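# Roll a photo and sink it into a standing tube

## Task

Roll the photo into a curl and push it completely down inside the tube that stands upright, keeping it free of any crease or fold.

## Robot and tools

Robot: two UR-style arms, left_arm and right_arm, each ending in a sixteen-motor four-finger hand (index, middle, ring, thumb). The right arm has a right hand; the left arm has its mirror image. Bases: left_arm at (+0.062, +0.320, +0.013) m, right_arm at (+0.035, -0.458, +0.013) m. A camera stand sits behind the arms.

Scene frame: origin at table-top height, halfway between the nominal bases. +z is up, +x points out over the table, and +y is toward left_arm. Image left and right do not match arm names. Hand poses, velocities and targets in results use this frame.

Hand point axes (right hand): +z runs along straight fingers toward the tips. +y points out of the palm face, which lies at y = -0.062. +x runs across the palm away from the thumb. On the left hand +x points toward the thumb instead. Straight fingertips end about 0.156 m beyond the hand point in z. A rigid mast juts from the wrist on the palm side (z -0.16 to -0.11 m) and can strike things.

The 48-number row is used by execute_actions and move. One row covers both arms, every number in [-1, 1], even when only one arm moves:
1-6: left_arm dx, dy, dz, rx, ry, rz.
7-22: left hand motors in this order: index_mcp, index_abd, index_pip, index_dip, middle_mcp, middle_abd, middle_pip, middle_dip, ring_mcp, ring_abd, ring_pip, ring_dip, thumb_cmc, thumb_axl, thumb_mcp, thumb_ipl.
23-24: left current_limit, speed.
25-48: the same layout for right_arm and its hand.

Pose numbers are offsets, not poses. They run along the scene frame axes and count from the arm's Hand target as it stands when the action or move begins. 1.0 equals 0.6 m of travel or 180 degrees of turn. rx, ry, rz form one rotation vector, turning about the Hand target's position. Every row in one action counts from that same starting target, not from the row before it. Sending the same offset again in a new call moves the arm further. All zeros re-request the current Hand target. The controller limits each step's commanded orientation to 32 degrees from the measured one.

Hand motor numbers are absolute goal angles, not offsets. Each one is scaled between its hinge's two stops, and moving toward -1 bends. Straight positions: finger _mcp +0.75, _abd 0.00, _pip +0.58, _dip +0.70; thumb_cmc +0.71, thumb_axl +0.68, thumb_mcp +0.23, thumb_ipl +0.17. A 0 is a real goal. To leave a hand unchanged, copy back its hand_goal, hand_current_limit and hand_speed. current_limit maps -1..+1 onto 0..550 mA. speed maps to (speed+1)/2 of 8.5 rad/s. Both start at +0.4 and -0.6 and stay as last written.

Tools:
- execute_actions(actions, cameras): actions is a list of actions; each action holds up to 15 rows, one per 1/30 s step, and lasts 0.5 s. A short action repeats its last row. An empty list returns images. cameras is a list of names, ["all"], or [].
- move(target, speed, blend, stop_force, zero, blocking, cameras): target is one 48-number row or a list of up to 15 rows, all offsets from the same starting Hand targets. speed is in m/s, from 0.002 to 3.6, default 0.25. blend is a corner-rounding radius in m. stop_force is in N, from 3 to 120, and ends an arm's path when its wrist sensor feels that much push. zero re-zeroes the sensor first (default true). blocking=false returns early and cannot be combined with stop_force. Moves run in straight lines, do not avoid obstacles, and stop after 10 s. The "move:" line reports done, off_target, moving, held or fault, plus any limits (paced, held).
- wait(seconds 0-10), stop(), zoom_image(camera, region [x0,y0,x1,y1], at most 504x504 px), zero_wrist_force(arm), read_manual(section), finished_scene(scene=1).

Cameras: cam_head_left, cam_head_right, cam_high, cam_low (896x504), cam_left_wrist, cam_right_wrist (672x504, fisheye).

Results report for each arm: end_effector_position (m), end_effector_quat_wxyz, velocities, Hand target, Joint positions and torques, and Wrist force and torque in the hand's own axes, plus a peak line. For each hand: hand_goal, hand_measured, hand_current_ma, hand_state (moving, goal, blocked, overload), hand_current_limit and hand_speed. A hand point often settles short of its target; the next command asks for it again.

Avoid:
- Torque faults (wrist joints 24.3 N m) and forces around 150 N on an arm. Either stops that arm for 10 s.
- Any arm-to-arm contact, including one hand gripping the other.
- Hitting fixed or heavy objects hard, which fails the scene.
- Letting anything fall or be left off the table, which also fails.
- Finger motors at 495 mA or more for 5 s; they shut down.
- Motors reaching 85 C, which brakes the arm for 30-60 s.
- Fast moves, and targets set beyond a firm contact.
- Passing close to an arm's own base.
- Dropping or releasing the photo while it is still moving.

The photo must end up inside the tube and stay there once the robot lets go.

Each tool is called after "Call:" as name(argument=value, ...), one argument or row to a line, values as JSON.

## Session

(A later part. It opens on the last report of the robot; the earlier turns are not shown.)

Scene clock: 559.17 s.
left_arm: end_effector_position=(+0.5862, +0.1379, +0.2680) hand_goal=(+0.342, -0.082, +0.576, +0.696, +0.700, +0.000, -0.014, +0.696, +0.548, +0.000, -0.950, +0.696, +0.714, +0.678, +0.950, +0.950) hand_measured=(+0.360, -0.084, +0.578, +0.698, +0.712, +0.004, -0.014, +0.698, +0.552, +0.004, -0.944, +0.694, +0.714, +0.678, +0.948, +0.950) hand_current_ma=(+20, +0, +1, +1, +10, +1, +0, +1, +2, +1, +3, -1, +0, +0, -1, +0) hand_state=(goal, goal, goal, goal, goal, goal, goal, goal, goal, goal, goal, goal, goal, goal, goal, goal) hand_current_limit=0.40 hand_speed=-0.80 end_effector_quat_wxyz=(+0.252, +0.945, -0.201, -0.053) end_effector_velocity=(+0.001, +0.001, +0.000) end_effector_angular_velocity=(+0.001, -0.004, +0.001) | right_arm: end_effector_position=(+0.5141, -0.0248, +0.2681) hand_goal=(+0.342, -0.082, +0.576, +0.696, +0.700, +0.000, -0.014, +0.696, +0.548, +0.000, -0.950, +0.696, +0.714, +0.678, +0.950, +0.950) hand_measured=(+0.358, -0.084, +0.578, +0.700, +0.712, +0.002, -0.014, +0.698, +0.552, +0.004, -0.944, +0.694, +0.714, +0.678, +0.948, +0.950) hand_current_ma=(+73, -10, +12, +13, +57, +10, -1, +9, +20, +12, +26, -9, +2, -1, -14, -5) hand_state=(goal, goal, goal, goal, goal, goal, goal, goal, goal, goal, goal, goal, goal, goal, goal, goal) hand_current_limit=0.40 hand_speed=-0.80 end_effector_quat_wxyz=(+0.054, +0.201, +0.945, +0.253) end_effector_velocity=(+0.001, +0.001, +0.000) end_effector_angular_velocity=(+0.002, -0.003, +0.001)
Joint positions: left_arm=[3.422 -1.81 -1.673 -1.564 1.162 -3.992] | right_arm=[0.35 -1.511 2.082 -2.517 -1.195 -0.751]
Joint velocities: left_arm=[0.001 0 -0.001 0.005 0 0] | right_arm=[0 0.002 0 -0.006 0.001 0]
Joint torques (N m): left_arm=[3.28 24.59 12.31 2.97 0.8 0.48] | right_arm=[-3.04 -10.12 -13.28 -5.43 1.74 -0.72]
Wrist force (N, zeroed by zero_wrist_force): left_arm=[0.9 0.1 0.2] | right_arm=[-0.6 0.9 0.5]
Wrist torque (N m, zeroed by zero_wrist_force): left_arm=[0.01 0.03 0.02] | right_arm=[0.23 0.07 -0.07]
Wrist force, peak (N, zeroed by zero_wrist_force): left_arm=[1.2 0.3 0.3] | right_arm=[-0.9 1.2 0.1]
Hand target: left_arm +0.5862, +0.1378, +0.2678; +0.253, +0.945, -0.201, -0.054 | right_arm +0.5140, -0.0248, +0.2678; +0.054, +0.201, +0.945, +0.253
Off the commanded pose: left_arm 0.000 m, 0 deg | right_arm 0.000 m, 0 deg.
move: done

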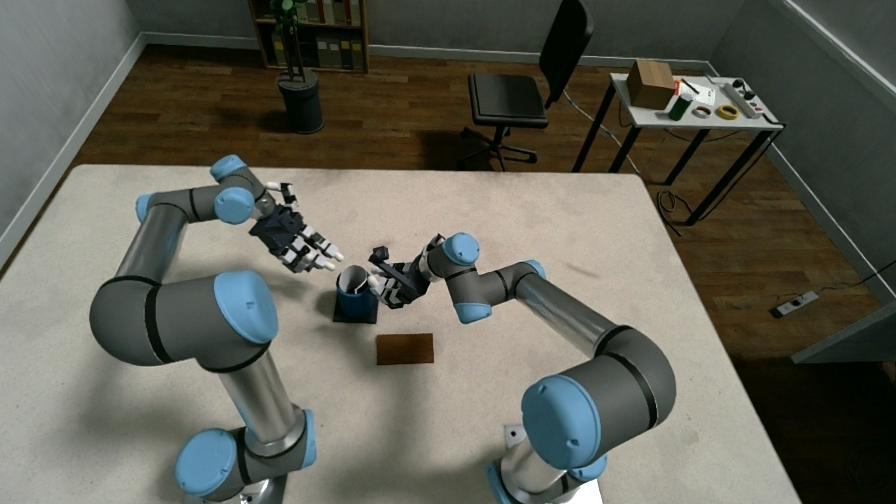

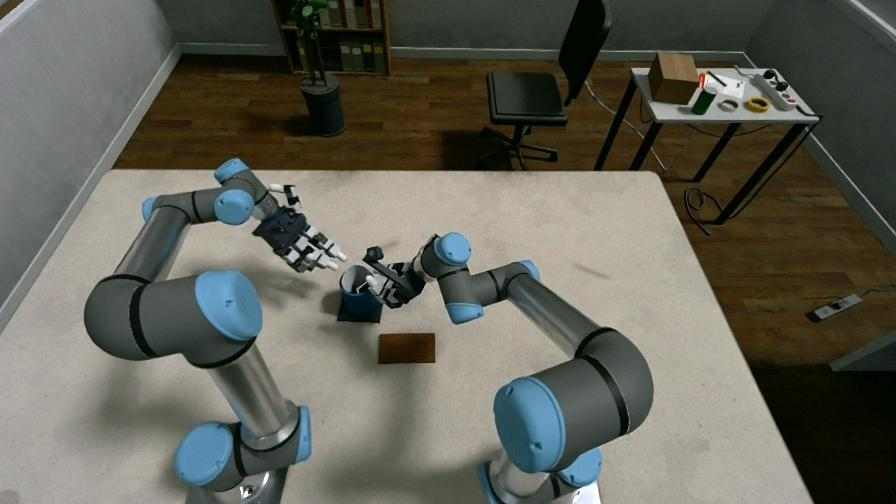

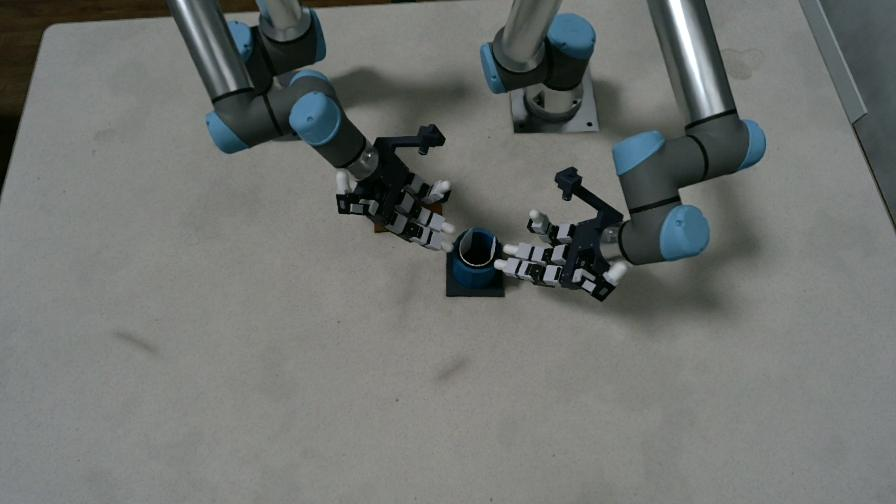

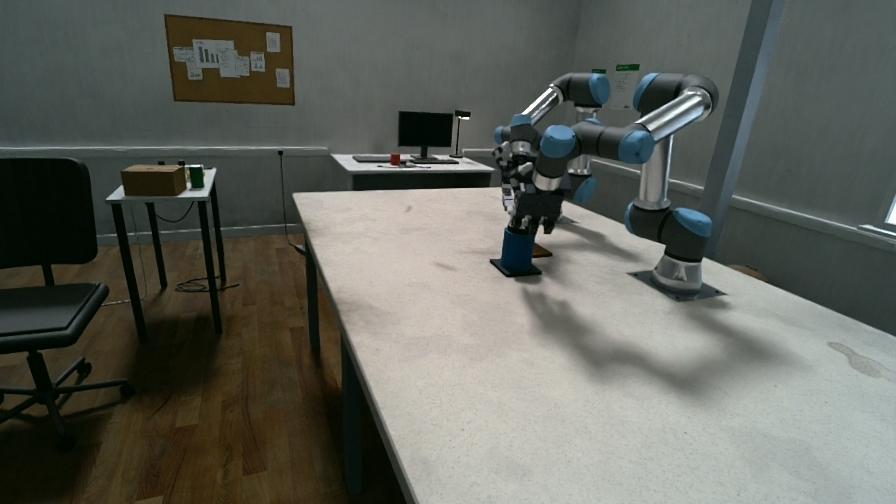

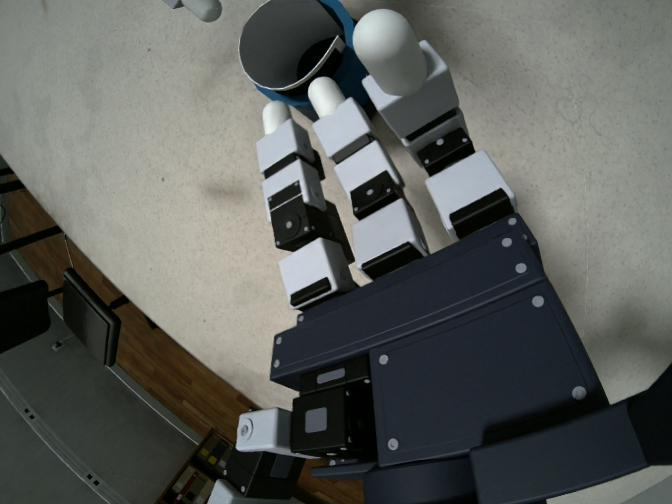

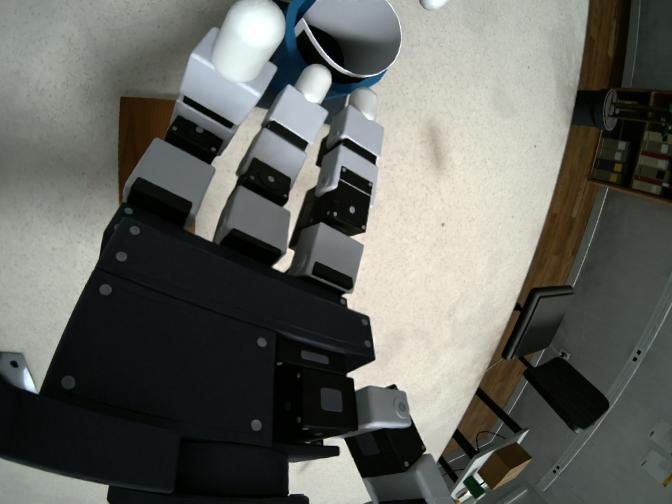

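Call:
move(
  target=[-0.01695,-0.03806,0.0,0,0,0,0.3425,-0.083,0.576,0.696,0.7,0,-0.015,0.696,0.548,0,-0.95,0.696,0.714,0.678,0.95,0.95,0.4,-0.8,0.01695,0.03806,0.0,0,0,0,0.3425,-0.083,0.576,0.696,0.7,0,-0.015,0.696,0.548,0,-0.95,0.696,0.714,0.678,0.95,0.95,0.4,-0.8],
  speed=0.04,
  cameras=["cam_high","cam_head_left","cam_low","cam_right_wrist","cam_left_wrist"],
)

Call:
zoom_image(
  camera="cam_high",
  region=[430, 200, 520, 290],
)

Call:
zoom_image(
  camera="cam_head_left",
  region=[310, 245, 400, 335],
)

Scene clock: 560.50 s.
left_arm: end_effector_position=(+0.5759, +0.1148, +0.2679) hand_goal=(+0.342, -0.082, +0.576, +0.696, +0.700, +0.000, -0.014, +0.696, +0.548, +0.000, -0.950, +0.696, +0.714, +0.678, +0.950, +0.950) hand_measured=(+0.360, -0.084, +0.578, +0.698, +0.712, +0.004, -0.014, +0.698, +0.552, +0.004, -0.944, +0.694, +0.714, +0.678, +0.948, +0.950) hand_current_ma=(+20, +0, +1, +1, +10, +1, +0, +1, +2, +1, +3, -1, +0, +0, -1, +0) hand_state=(goal, goal, goal, goal, goal, goal, goal, goal, goal, goal, goal, goal, goal, goal, goal, goal) hand_current_limit=0.40 hand_speed=-0.80 end_effector_quat_wxyz=(+0.253, +0.945, -0.201, -0.053) end_effector_velocity=(+0.002, +0.002, +0.001) end_effector_angular_velocity=(+0.000, -0.003, +0.001) | right_arm: end_effector_position=(+0.5243, -0.0018, +0.2679) hand_goal=(+0.342, -0.082, +0.576, +0.696, +0.700, +0.000, -0.014, +0.696, +0.548, +0.000, -0.950, +0.696, +0.714, +0.678, +0.950, +0.950) hand_measured=(+0.358, -0.084, +0.578, +0.700, +0.712, +0.002, -0.014, +0.698, +0.552, +0.004, -0.944, +0.694, +0.714, +0.678, +0.948, +0.950) hand_current_ma=(+73, -10, +12, +13, +57, +10, -1, +9, +20, +12, +26, -9, +2, -1, -14, -5) hand_state=(goal, goal, goal, goal, goal, goal, goal, goal, goal, goal, goal, goal, goal, goal, goal, goal) hand_current_limit=0.40 hand_speed=-0.80 end_effector_quat_wxyz=(+0.054, +0.201, +0.945, +0.253)
Joint positions: left_arm=[3.385 -1.788 -1.705 -1.539 1.15 -4.03] | right_arm=[0.39 -1.457 2.027 -2.529 -1.21 -0.712]
Joint velocities: left_arm=[0.004 -0.001 0.005 -0.003 0 0.003] | right_arm=[within noise]
Joint torques (N m): left_arm=[9.78 22.13 27.42 -0.53 -0.06 1.42] | right_arm=[-9.82 -36.2 -7.94 -2.69 1.78 -1.94]
Wrist force (N, zeroed by zero_wrist_force): left_arm=[0.7 0.1 -0.1] | right_arm=[-0.5 0.8 0.2]
Wrist torque (N m, zeroed by zero_wrist_force): left_arm=[0.03 0.04 0.09] | right_arm=[0.23 0.07 -0.14]
Wrist force, peak (N, zeroed by zero_wrist_force): left_arm=[0.9 0.3 0.7] | right_arm=[-0.6 1.2 0.5]
Hand target: left_arm +0.5760, +0.1150, +0.2678; +0.253, +0.945, -0.201, -0.054 | right_arm +0.5242, -0.0020, +0.2678; +0.054, +0.201, +0.945, +0.253
Off the commanded pose: left_arm 0.000 m, 0 deg | right_arm 0.000 m, 0 deg.
move: done
Images, in order (width x height): cam_head_left 896x504, cam_high 896x504, cam_low 896x504, cam_left_wrist 672x504, cam_right_wrist 672x504.

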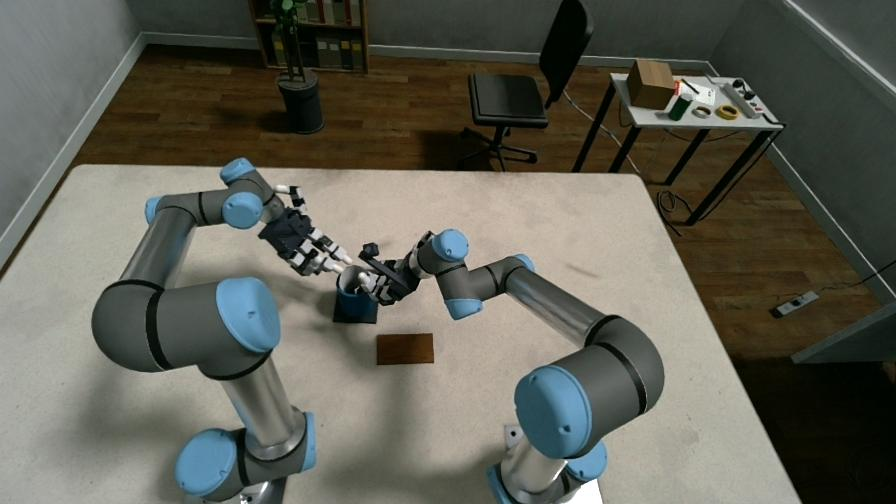

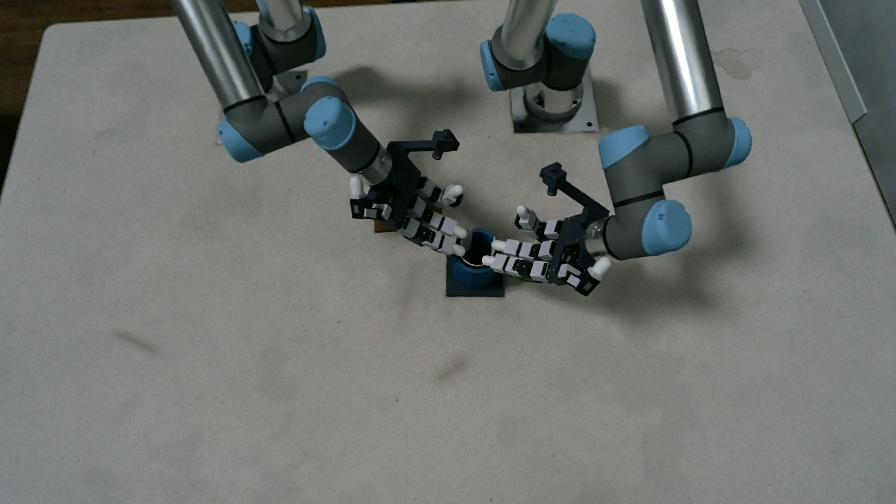

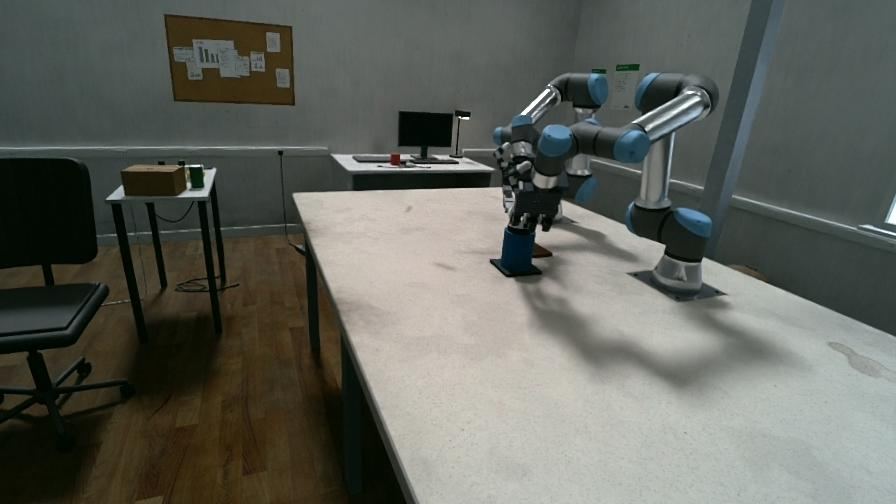

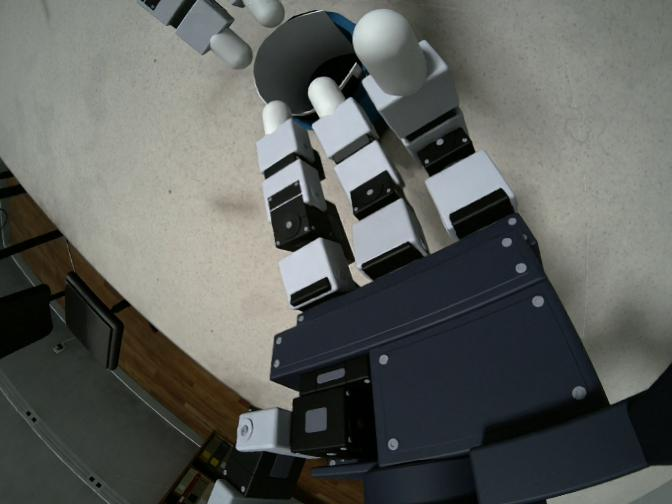

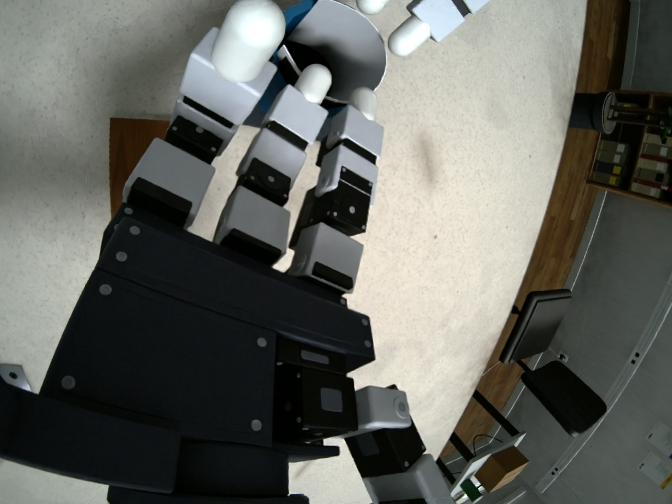

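Scaled by 5.600 from the camera's 896x504 image, which has a finer 1280x720 frame.

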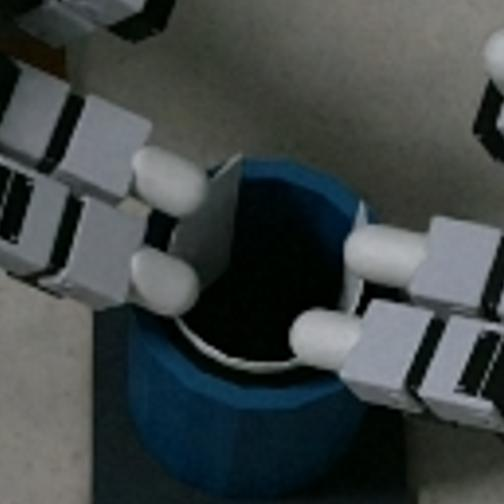

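Scaled by 5.600 from the camera's 896x504 image, which has a finer 1280x720 frame.

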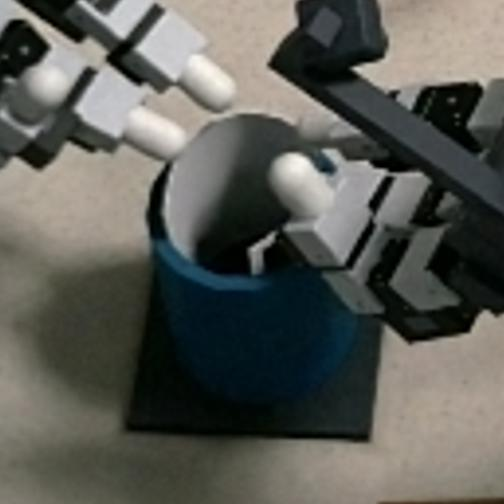

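Call:
move(
  target=[0,0,-0.0267,0,0,0,0.3425,-0.083,0.576,0.696,0.7,0,-0.015,0.696,0.548,0,-0.95,0.696,0.714,0.678,0.95,0.95,0.4,-0.8,0,0,-0.0267,0,0,0,0.3425,-0.083,0.576,0.696,0.7,0,-0.015,0.696,0.548,0,-0.95,0.696,0.714,0.678,0.95,0.95,0.4,-0.8],
  speed=0.015,
  stop_force=3,
  cameras=["cam_high","cam_head_left","cam_low","cam_right_wrist","cam_left_wrist"],
)

Call:
zoom_image(
  camera="cam_high",
  region=[430, 200, 520, 290],
)

Call:
zoom_image(
  camera="cam_head_left",
  region=[310, 245, 400, 335],
)

Scene clock: 563.03 s.
left_arm: end_effector_position=(+0.5760, +0.1150, +0.2518) hand_goal=(+0.342, -0.082, +0.576, +0.696, +0.700, +0.000, -0.014, +0.696, +0.548, +0.000, -0.950, +0.696, +0.714, +0.678, +0.950, +0.950) hand_measured=(+0.360, -0.084, +0.578, +0.698, +0.712, +0.004, -0.014, +0.698, +0.552, +0.004, -0.944, +0.694, +0.714, +0.678, +0.948, +0.950) hand_current_ma=(+20, +0, +1, +1, +10, +1, +0, +1, +2, +1, +3, -1, +0, +0, -1, +0) hand_state=(goal, goal, goal, goal, goal, goal, goal, goal, goal, goal, goal, goal, goal, goal, goal, goal) hand_current_limit=0.40 hand_speed=-0.80 end_effector_quat_wxyz=(+0.253, +0.945, -0.201, -0.054) | right_arm: end_effector_position=(+0.5242, -0.0020, +0.2518) hand_goal=(+0.342, -0.082, +0.576, +0.696, +0.700, +0.000, -0.014, +0.696, +0.548, +0.000, -0.950, +0.696, +0.714, +0.678, +0.950, +0.950) hand_measured=(+0.358, -0.084, +0.578, +0.700, +0.712, +0.002, -0.014, +0.698, +0.552, +0.004, -0.944, +0.694, +0.714, +0.678, +0.948, +0.950) hand_current_ma=(+73, -9, +12, +13, +57, +10, -1, +9, +20, +12, +26, -9, +2, -1, -14, -5) hand_state=(goal, goal, goal, goal, goal, goal, goal, goal, goal, goal, goal, goal, goal, goal, goal, goal) hand_current_limit=0.40 hand_speed=-0.80 end_effector_quat_wxyz=(+0.054, +0.201, +0.945, +0.253)
Joint positions: left_arm=[3.386 -1.802 -1.731 -1.499 1.151 -4.03] | right_arm=[0.389 -1.433 2.049 -2.574 -1.209 -0.712]
Joint torques (N m): left_arm=[9.8 40.12 27.55 -0.16 0.59 0.59] | right_arm=[-9.45 -37.13 -35.36 -0.52 2.43 0.02]
Wrist force (N, zeroed by zero_wrist_force): left_arm=[0.8 0.0 0.2] | right_arm=[-0.4 0.8 0.2]
Wrist torque (N m, zeroed by zero_wrist_force): left_arm=[-0.02 0.02 0.10] | right_arm=[0.24 0.06 -0.12]
Wrist force, peak (N, zeroed by zero_wrist_force): left_arm=[1.2 0.2 0.0] | right_arm=[-0.9 0.9 0.4]
Hand target: left_arm +0.5760, +0.1150, +0.2518; +0.253, +0.945, -0.201, -0.054 | right_arm +0.5242, -0.0020, +0.2518; +0.054, +0.201, +0.945, +0.253
Off the commanded pose: left_arm 0.000 m, 0 deg | right_arm 0.000 m, 0 deg.
move: done
Images, in order (width x height): cam_head_left 896x504, cam_high 896x504, cam_low 896x504, cam_left_wrist 672x504, cam_right_wrist 672x504.

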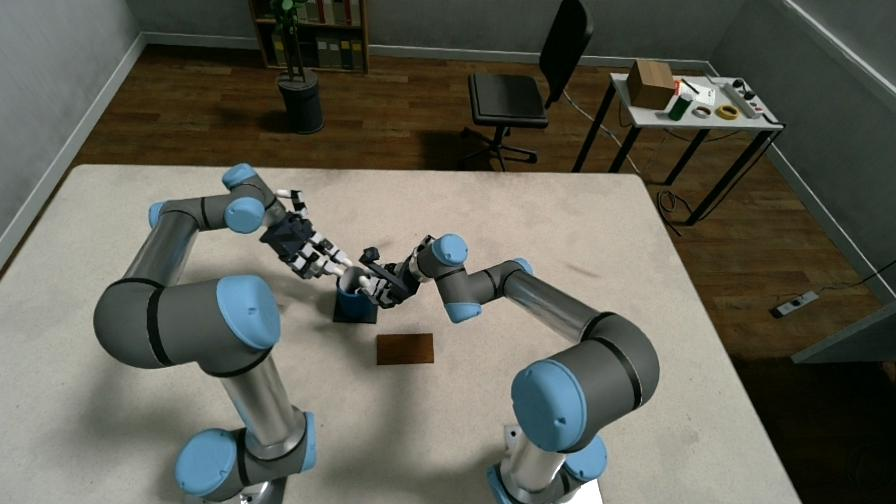

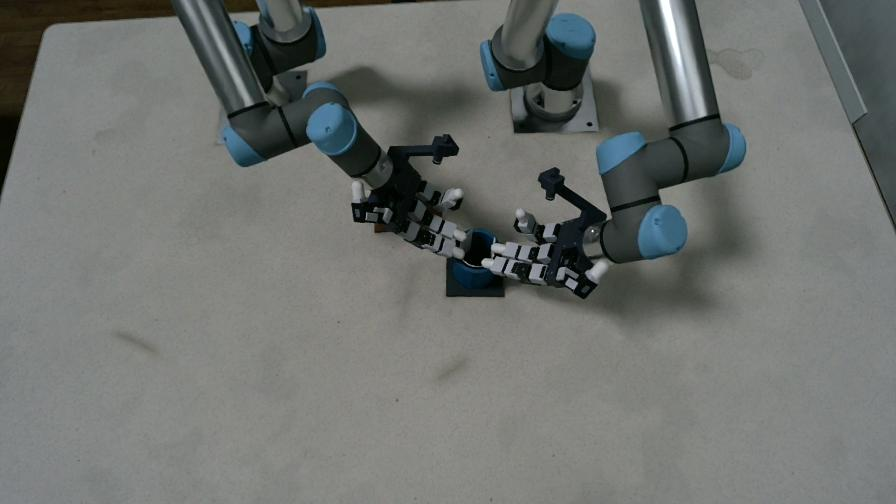

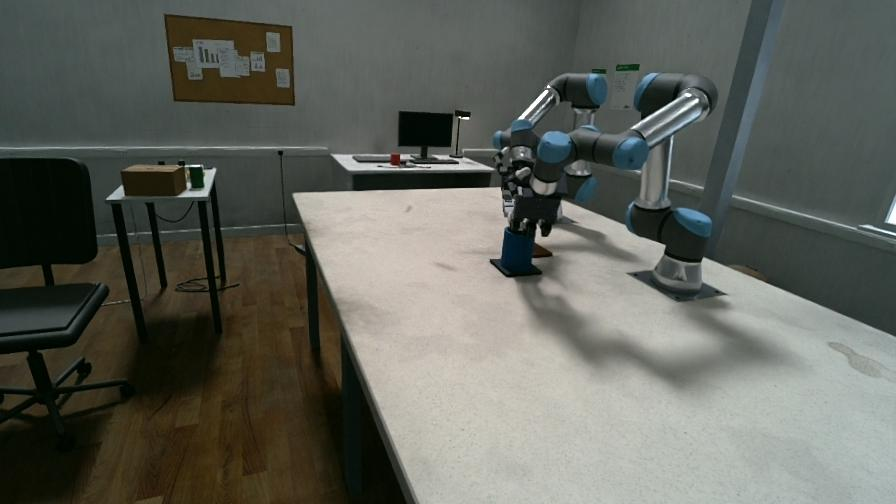

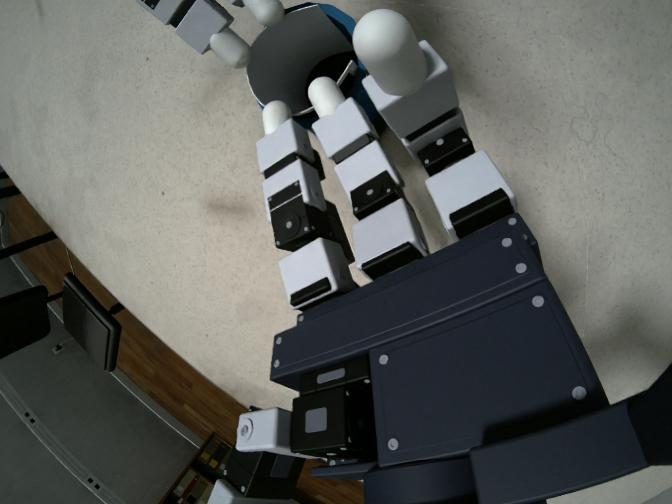

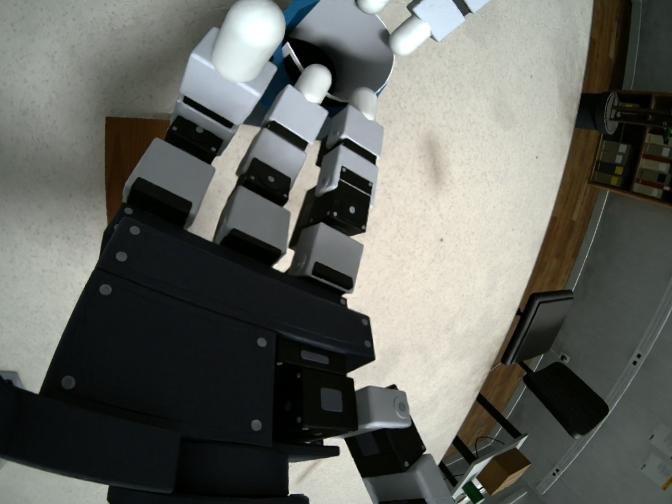

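Scaled by 5.600 from the camera's 896x504 image, which has a finer 1280x720 frame.

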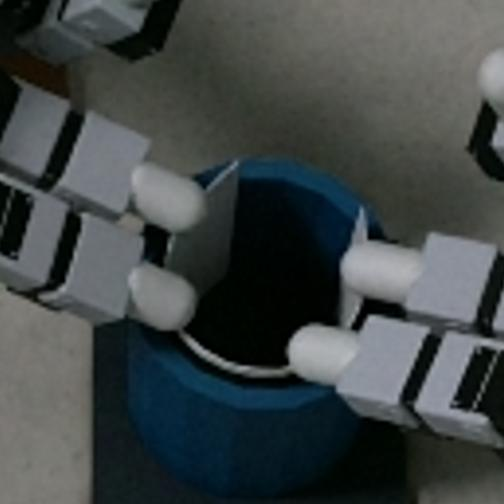

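Scaled by 5.600 from the camera's 896x504 image, which has a finer 1280x720 frame.

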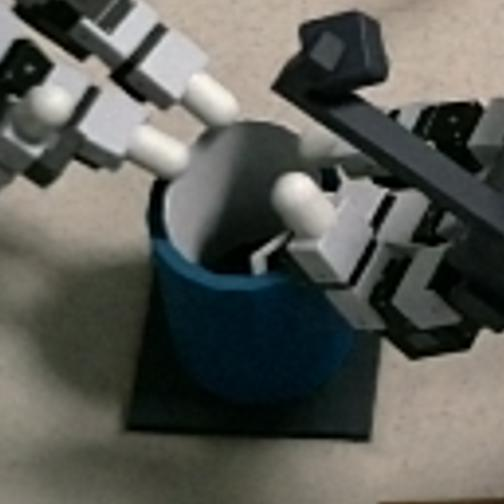

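Call:
move(
  target=[0,0,-0.0217,0,0,0,0.3425,-0.083,0.576,0.696,0.7,0,-0.015,0.696,0.548,0,-0.95,0.696,0.714,0.678,0.95,0.95,0.4,-0.8,0,0,-0.0217,0,0,0,0.3425,-0.083,0.576,0.696,0.7,0,-0.015,0.696,0.548,0,-0.95,0.696,0.714,0.678,0.95,0.95,0.4,-0.8],
  speed=0.012,
  stop_force=3,
  cameras=["cam_high","cam_head_left","cam_low","cam_right_wrist","cam_left_wrist"],
)

Call:
zoom_image(
  camera="cam_high",
  region=[430, 200, 520, 290],
)

Call:
zoom_image(
  camera="cam_head_left",
  region=[310, 245, 400, 335],
)

Scene clock: 565.60 s.
left_arm: end_effector_position=(+0.5760, +0.1150, +0.2388) hand_goal=(+0.342, -0.082, +0.576, +0.696, +0.700, +0.000, -0.014, +0.696, +0.548, +0.000, -0.950, +0.696, +0.714, +0.678, +0.950, +0.950) hand_measured=(+0.360, -0.084, +0.578, +0.698, +0.712, +0.004, -0.014, +0.698, +0.552, +0.004, -0.944, +0.694, +0.714, +0.678, +0.948, +0.950) hand_current_ma=(+20, +0, +1, +1, +10, +1, +0, +1, +2, +1, +3, -1, +0, +0, -1, +0) hand_state=(goal, goal, goal, goal, goal, goal, goal, goal, goal, goal, goal, goal, goal, goal, goal, goal) hand_current_limit=0.40 hand_speed=-0.80 end_effector_quat_wxyz=(+0.253, +0.945, -0.201, -0.054) | right_arm: end_effector_position=(+0.5242, -0.0020, +0.2388) hand_goal=(+0.342, -0.082, +0.576, +0.696, +0.700, +0.000, -0.014, +0.696, +0.548, +0.000, -0.950, +0.696, +0.714, +0.678, +0.950, +0.950) hand_measured=(+0.358, -0.084, +0.578, +0.700, +0.712, +0.002, -0.014, +0.698, +0.552, +0.004, -0.944, +0.694, +0.714, +0.678, +0.948, +0.950) hand_current_ma=(+73, -9, +12, +13, +57, +10, -1, +9, +20, +12, +26, -9, +2, -1, -14, -5) hand_state=(goal, goal, goal, goal, goal, goal, goal, goal, goal, goal, goal, goal, goal, goal, goal, goal) hand_current_limit=0.40 hand_speed=-0.80 end_effector_quat_wxyz=(+0.054, +0.201, +0.945, +0.253)
Joint positions: left_arm=[3.386 -1.814 -1.751 -1.466 1.151 -4.03] | right_arm=[0.389 -1.413 2.065 -2.611 -1.209 -0.712]
Joint torques (N m): left_arm=[10.28 41.55 27.57 -0.07 -0.43 -0.17] | right_arm=[-7.91 -37.03 -34.43 -0.6 1.74 1.2]
Wrist force (N, zeroed by zero_wrist_force): left_arm=[0.9 0.4 0.1] | right_arm=[-0.5 0.8 0.4]
Wrist torque (N m, zeroed by zero_wrist_force): left_arm=[0.04 -0.01 0.10] | right_arm=[0.21 0.06 -0.12]
Wrist force, peak (N, zeroed by zero_wrist_force): left_arm=[1.3 0.3 0.4] | right_arm=[-0.7 1.1 0.0]
Hand target: left_arm +0.5760, +0.1150, +0.2388; +0.253, +0.945, -0.201, -0.054 | right_arm +0.5242, -0.0020, +0.2388; +0.054, +0.201, +0.945, +0.253
Off the commanded pose: left_arm 0.000 m, 0 deg | right_arm 0.000 m, 0 deg.
move: done
Images, in order (width x height): cam_head_left 896x504, cam_high 896x504, cam_low 896x504, cam_left_wrist 672x504, cam_right_wrist 672x504.

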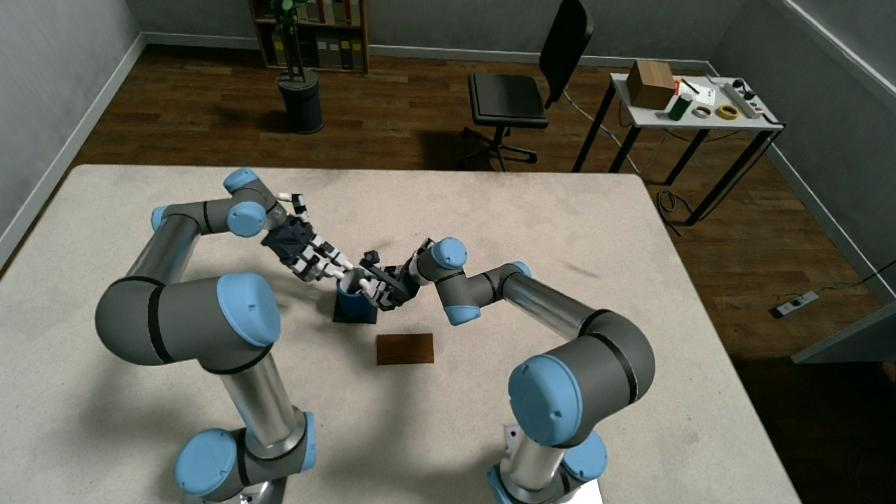

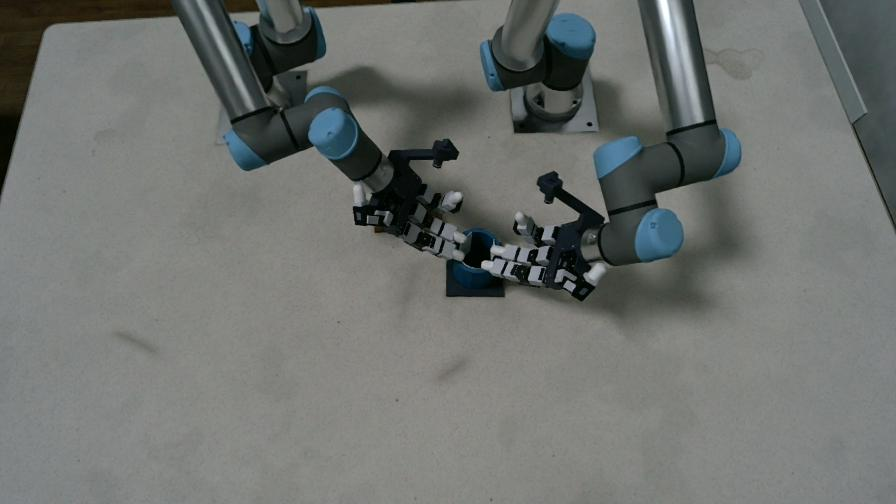

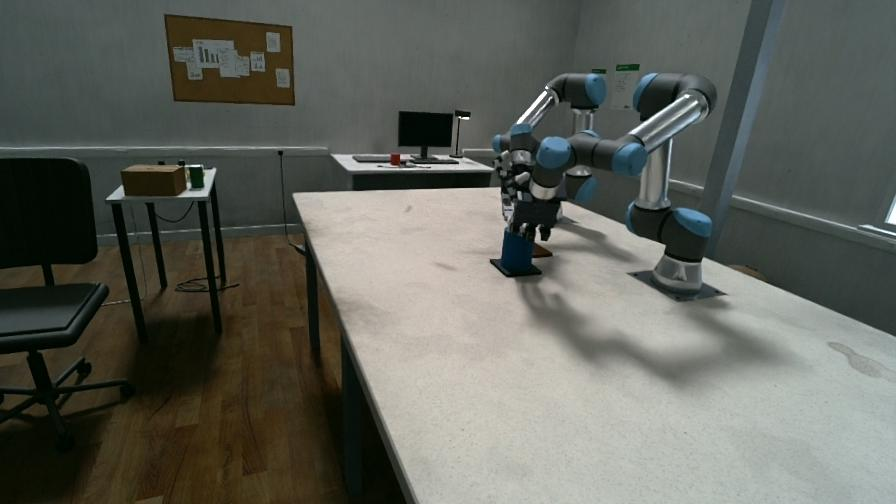

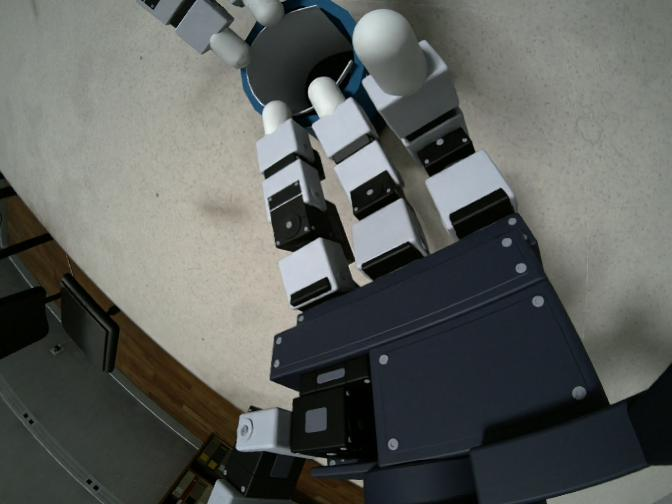

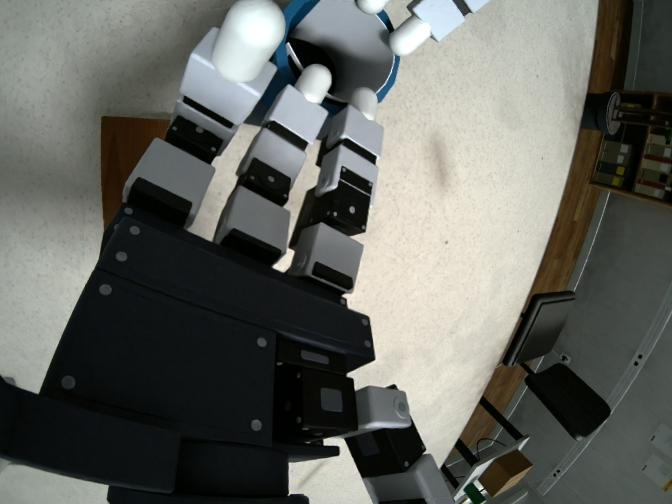

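Scaled by 5.600 from the camera's 896x504 image, which has a finer 1280x720 frame.

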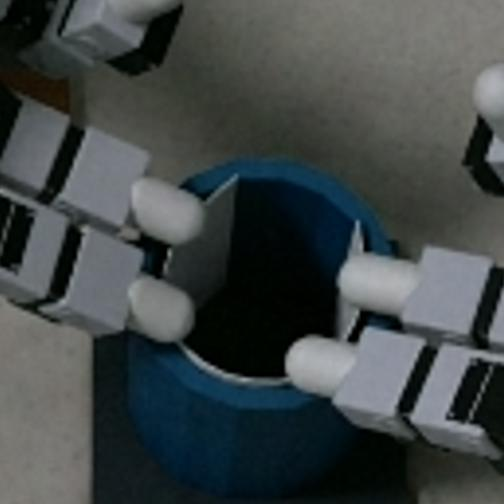

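Scaled by 5.600 from the camera's 896x504 image, which has a finer 1280x720 frame.

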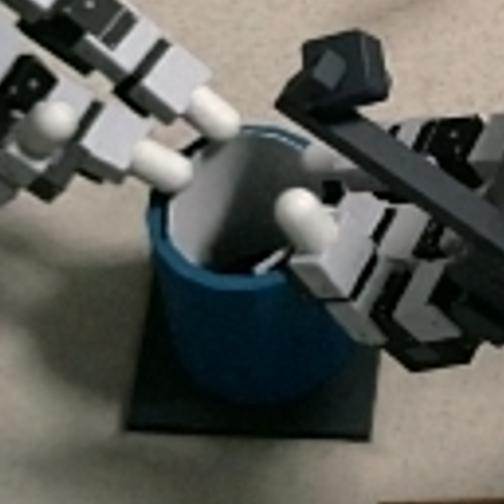

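Call:
move(
  target=[
    [0,0,0.06,0,0,0,0.3425,-0.083,0.576,0.696,0.7,0,-0.015,0.696,0.548,0,-0.95,0.696,0.714,0.678,0.95,0.95,0.4,-0.8,0,0,0.06,0,0,0,0.3425,-0.083,0.576,0.696,0.7,0,-0.015,0.696,0.548,0,-0.95,0.696,0.714,0.678,0.95,0.95,0.4,-0.8],
    [0.04,0.2083,0.2687,0,0,0,0.3425,-0.083,0.576,0.696,0.7,0,-0.015,0.696,0.548,0,-0.95,0.696,0.714,0.678,0.95,0.95,0.4,-0.8,-0.0903,-0.18,0.2687,0,0,0,0.3425,-0.083,0.576,0.696,0.7,0,-0.015,0.696,0.548,0,-0.95,0.696,0.714,0.678,0.95,0.95,0.4,-0.8],
  ],
  speed=0.15,
  blend=0.01,
  cameras=["cam_high","cam_head_left","cam_head_right","cam_low","cam_right_wrist","cam_left_wrist"],
)

Call:
zoom_image(
  camera="cam_high",
  region=[430, 200, 520, 290],
)

Call:
zoom_image(
  camera="cam_head_left",
  region=[310, 245, 400, 335],
)

Call:
zoom_image(
  camera="cam_low",
  region=[470, 190, 560, 280],
)

Scene clock: 570.40 s.
left_arm: end_effector_position=(+0.6000, +0.2400, +0.3999) hand_goal=(+0.342, -0.082, +0.576, +0.696, +0.700, +0.000, -0.014, +0.696, +0.548, +0.000, -0.950, +0.696, +0.714, +0.678, +0.950, +0.950) hand_measured=(+0.360, -0.084, +0.578, +0.698, +0.712, +0.004, -0.014, +0.698, +0.552, +0.004, -0.944, +0.694, +0.714, +0.678, +0.948, +0.950) hand_current_ma=(+20, +0, +1, +1, +9, +1, +0, +1, +2, +1, +3, -1, +0, +0, -1, +0) hand_state=(goal, goal, goal, goal, goal, goal, goal, goal, goal, goal, goal, goal, goal, goal, goal, goal) hand_current_limit=0.40 hand_speed=-0.80 end_effector_quat_wxyz=(+0.253, +0.945, -0.201, -0.054) | right_arm: end_effector_position=(+0.4701, -0.1100, +0.4001) hand_goal=(+0.342, -0.082, +0.576, +0.696, +0.700, +0.000, -0.014, +0.696, +0.548, +0.000, -0.950, +0.696, +0.714, +0.678, +0.950, +0.950) hand_measured=(+0.358, -0.084, +0.578, +0.700, +0.712, +0.002, -0.014, +0.698, +0.552, +0.004, -0.944, +0.694, +0.714, +0.678, +0.948, +0.950) hand_current_ma=(+72, -9, +12, +13, +55, +10, +0, +9, +20, +12, +24, -9, +2, -1, -14, -5) hand_state=(goal, goal, goal, goal, goal, goal, goal, goal, goal, goal, goal, goal, goal, goal, goal, goal) hand_current_limit=0.40 hand_speed=-0.80 end_effector_quat_wxyz=(+0.054, +0.201, +0.945, +0.253)
Joint positions: left_arm=[3.583 -1.817 -1.307 -1.984 1.22 -3.83] | right_arm=[0.171 -1.863 2.006 -2.016 -1.135 -0.935]
Joint torques (N m): left_arm=[-9.39 41.1 28.74 0.15 -2.7 -0.19] | right_arm=[5.19 -11.08 -10.89 -1.05 -1.11 0.27]
Wrist force (N, zeroed by zero_wrist_force): left_arm=[1.0 0.2 0.5] | right_arm=[-0.4 0.7 0.3]
Wrist torque (N m, zeroed by zero_wrist_force): left_arm=[-0.01 0.01 0.16] | right_arm=[0.22 0.06 -0.16]
Wrist force, peak (N, zeroed by zero_wrist_force): left_arm=[1.1 -0.5 1.7] | right_arm=[-0.5 1.8 0.3]
Hand target: left_arm +0.6000, +0.2399, +0.4000; +0.253, +0.945, -0.201, -0.054 | right_arm +0.4700, -0.1100, +0.4000; +0.054, +0.201, +0.945, +0.253
Off the commanded pose: left_arm 0.000 m, 0 deg | right_arm 0.000 m, 0 deg.
move: done

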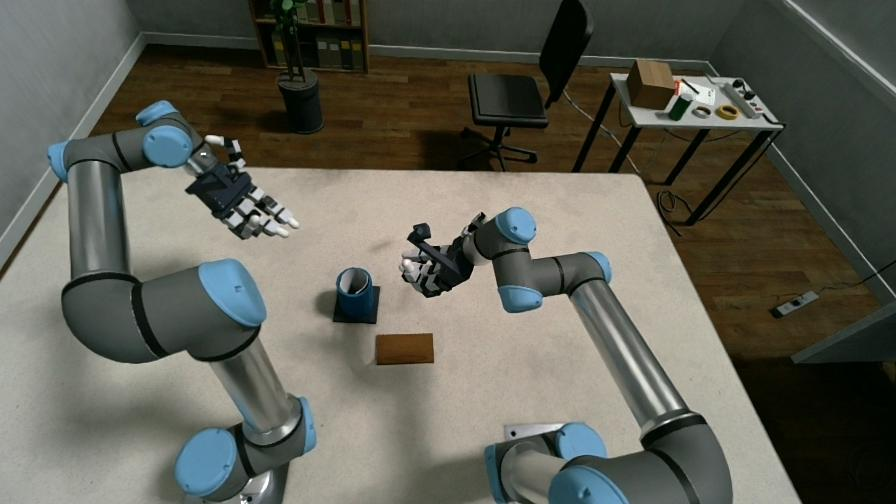

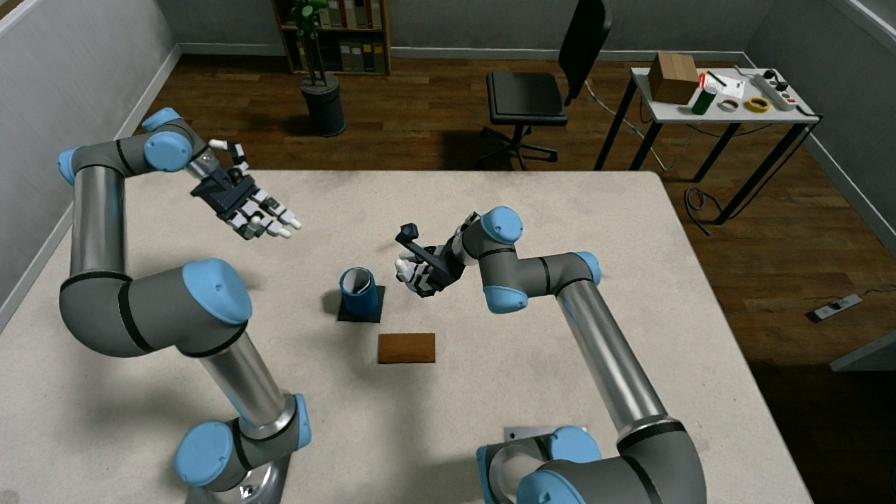

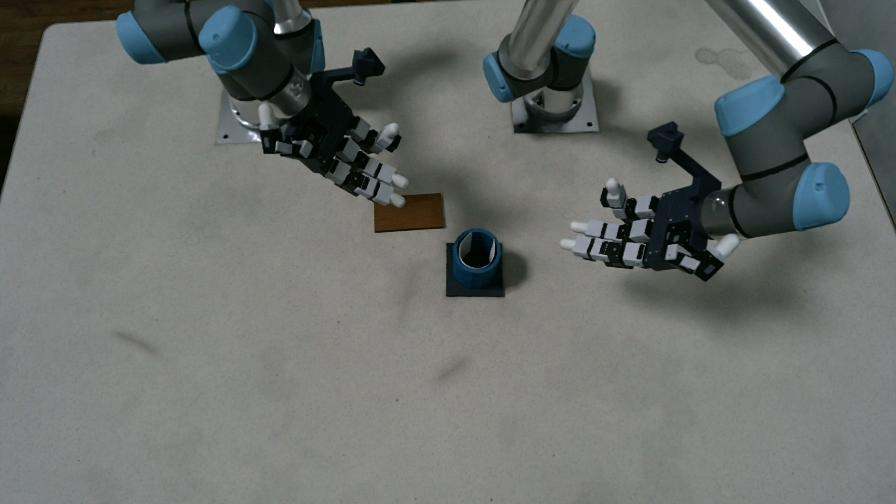

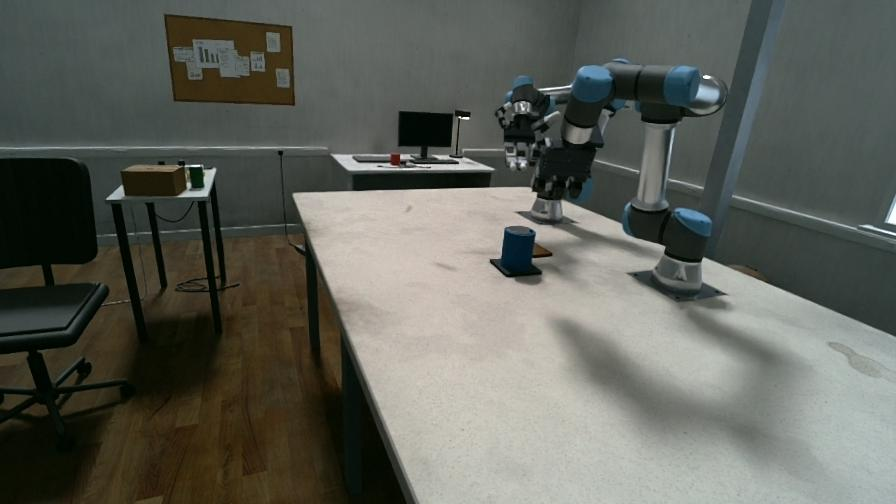

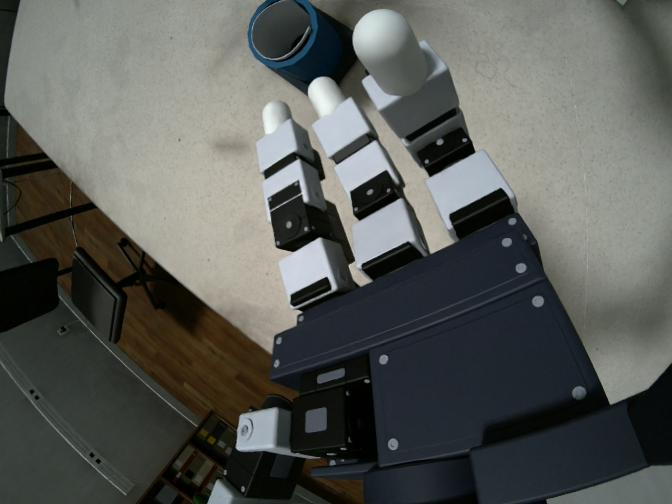

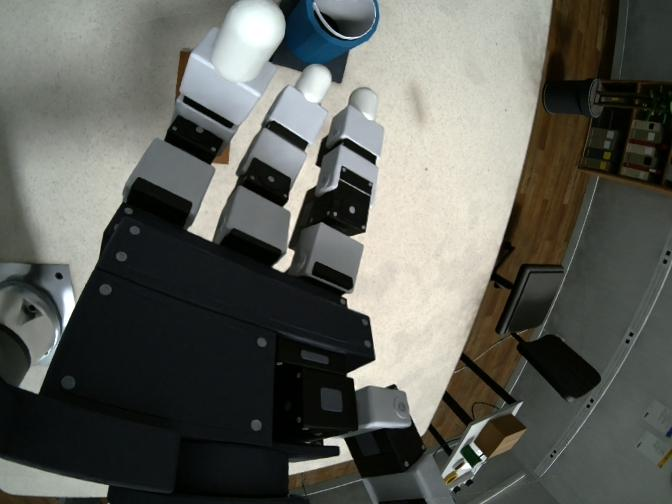

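Scaled by 5.600 from the camera's 896x504 image, which has a finer 1280x720 frame.

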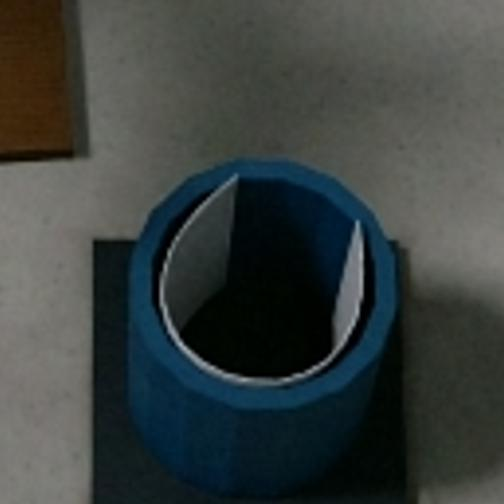

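Scaled by 5.600 from the camera's 896x504 image, which has a finer 1280x720 frame.

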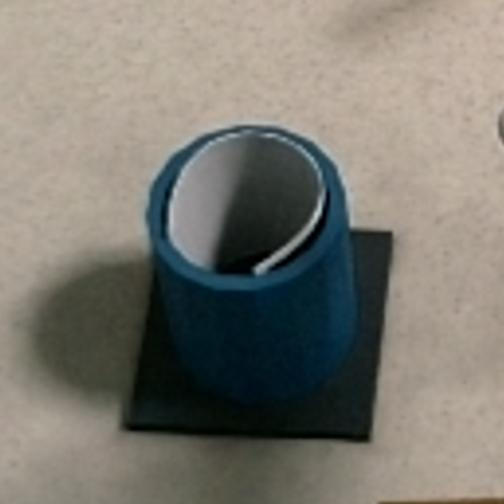

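Scaled by 5.600 from the camera's 896x504 image, which has a finer 1280x720 frame.

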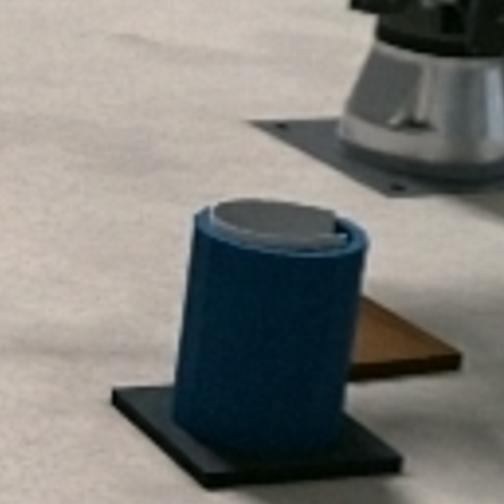

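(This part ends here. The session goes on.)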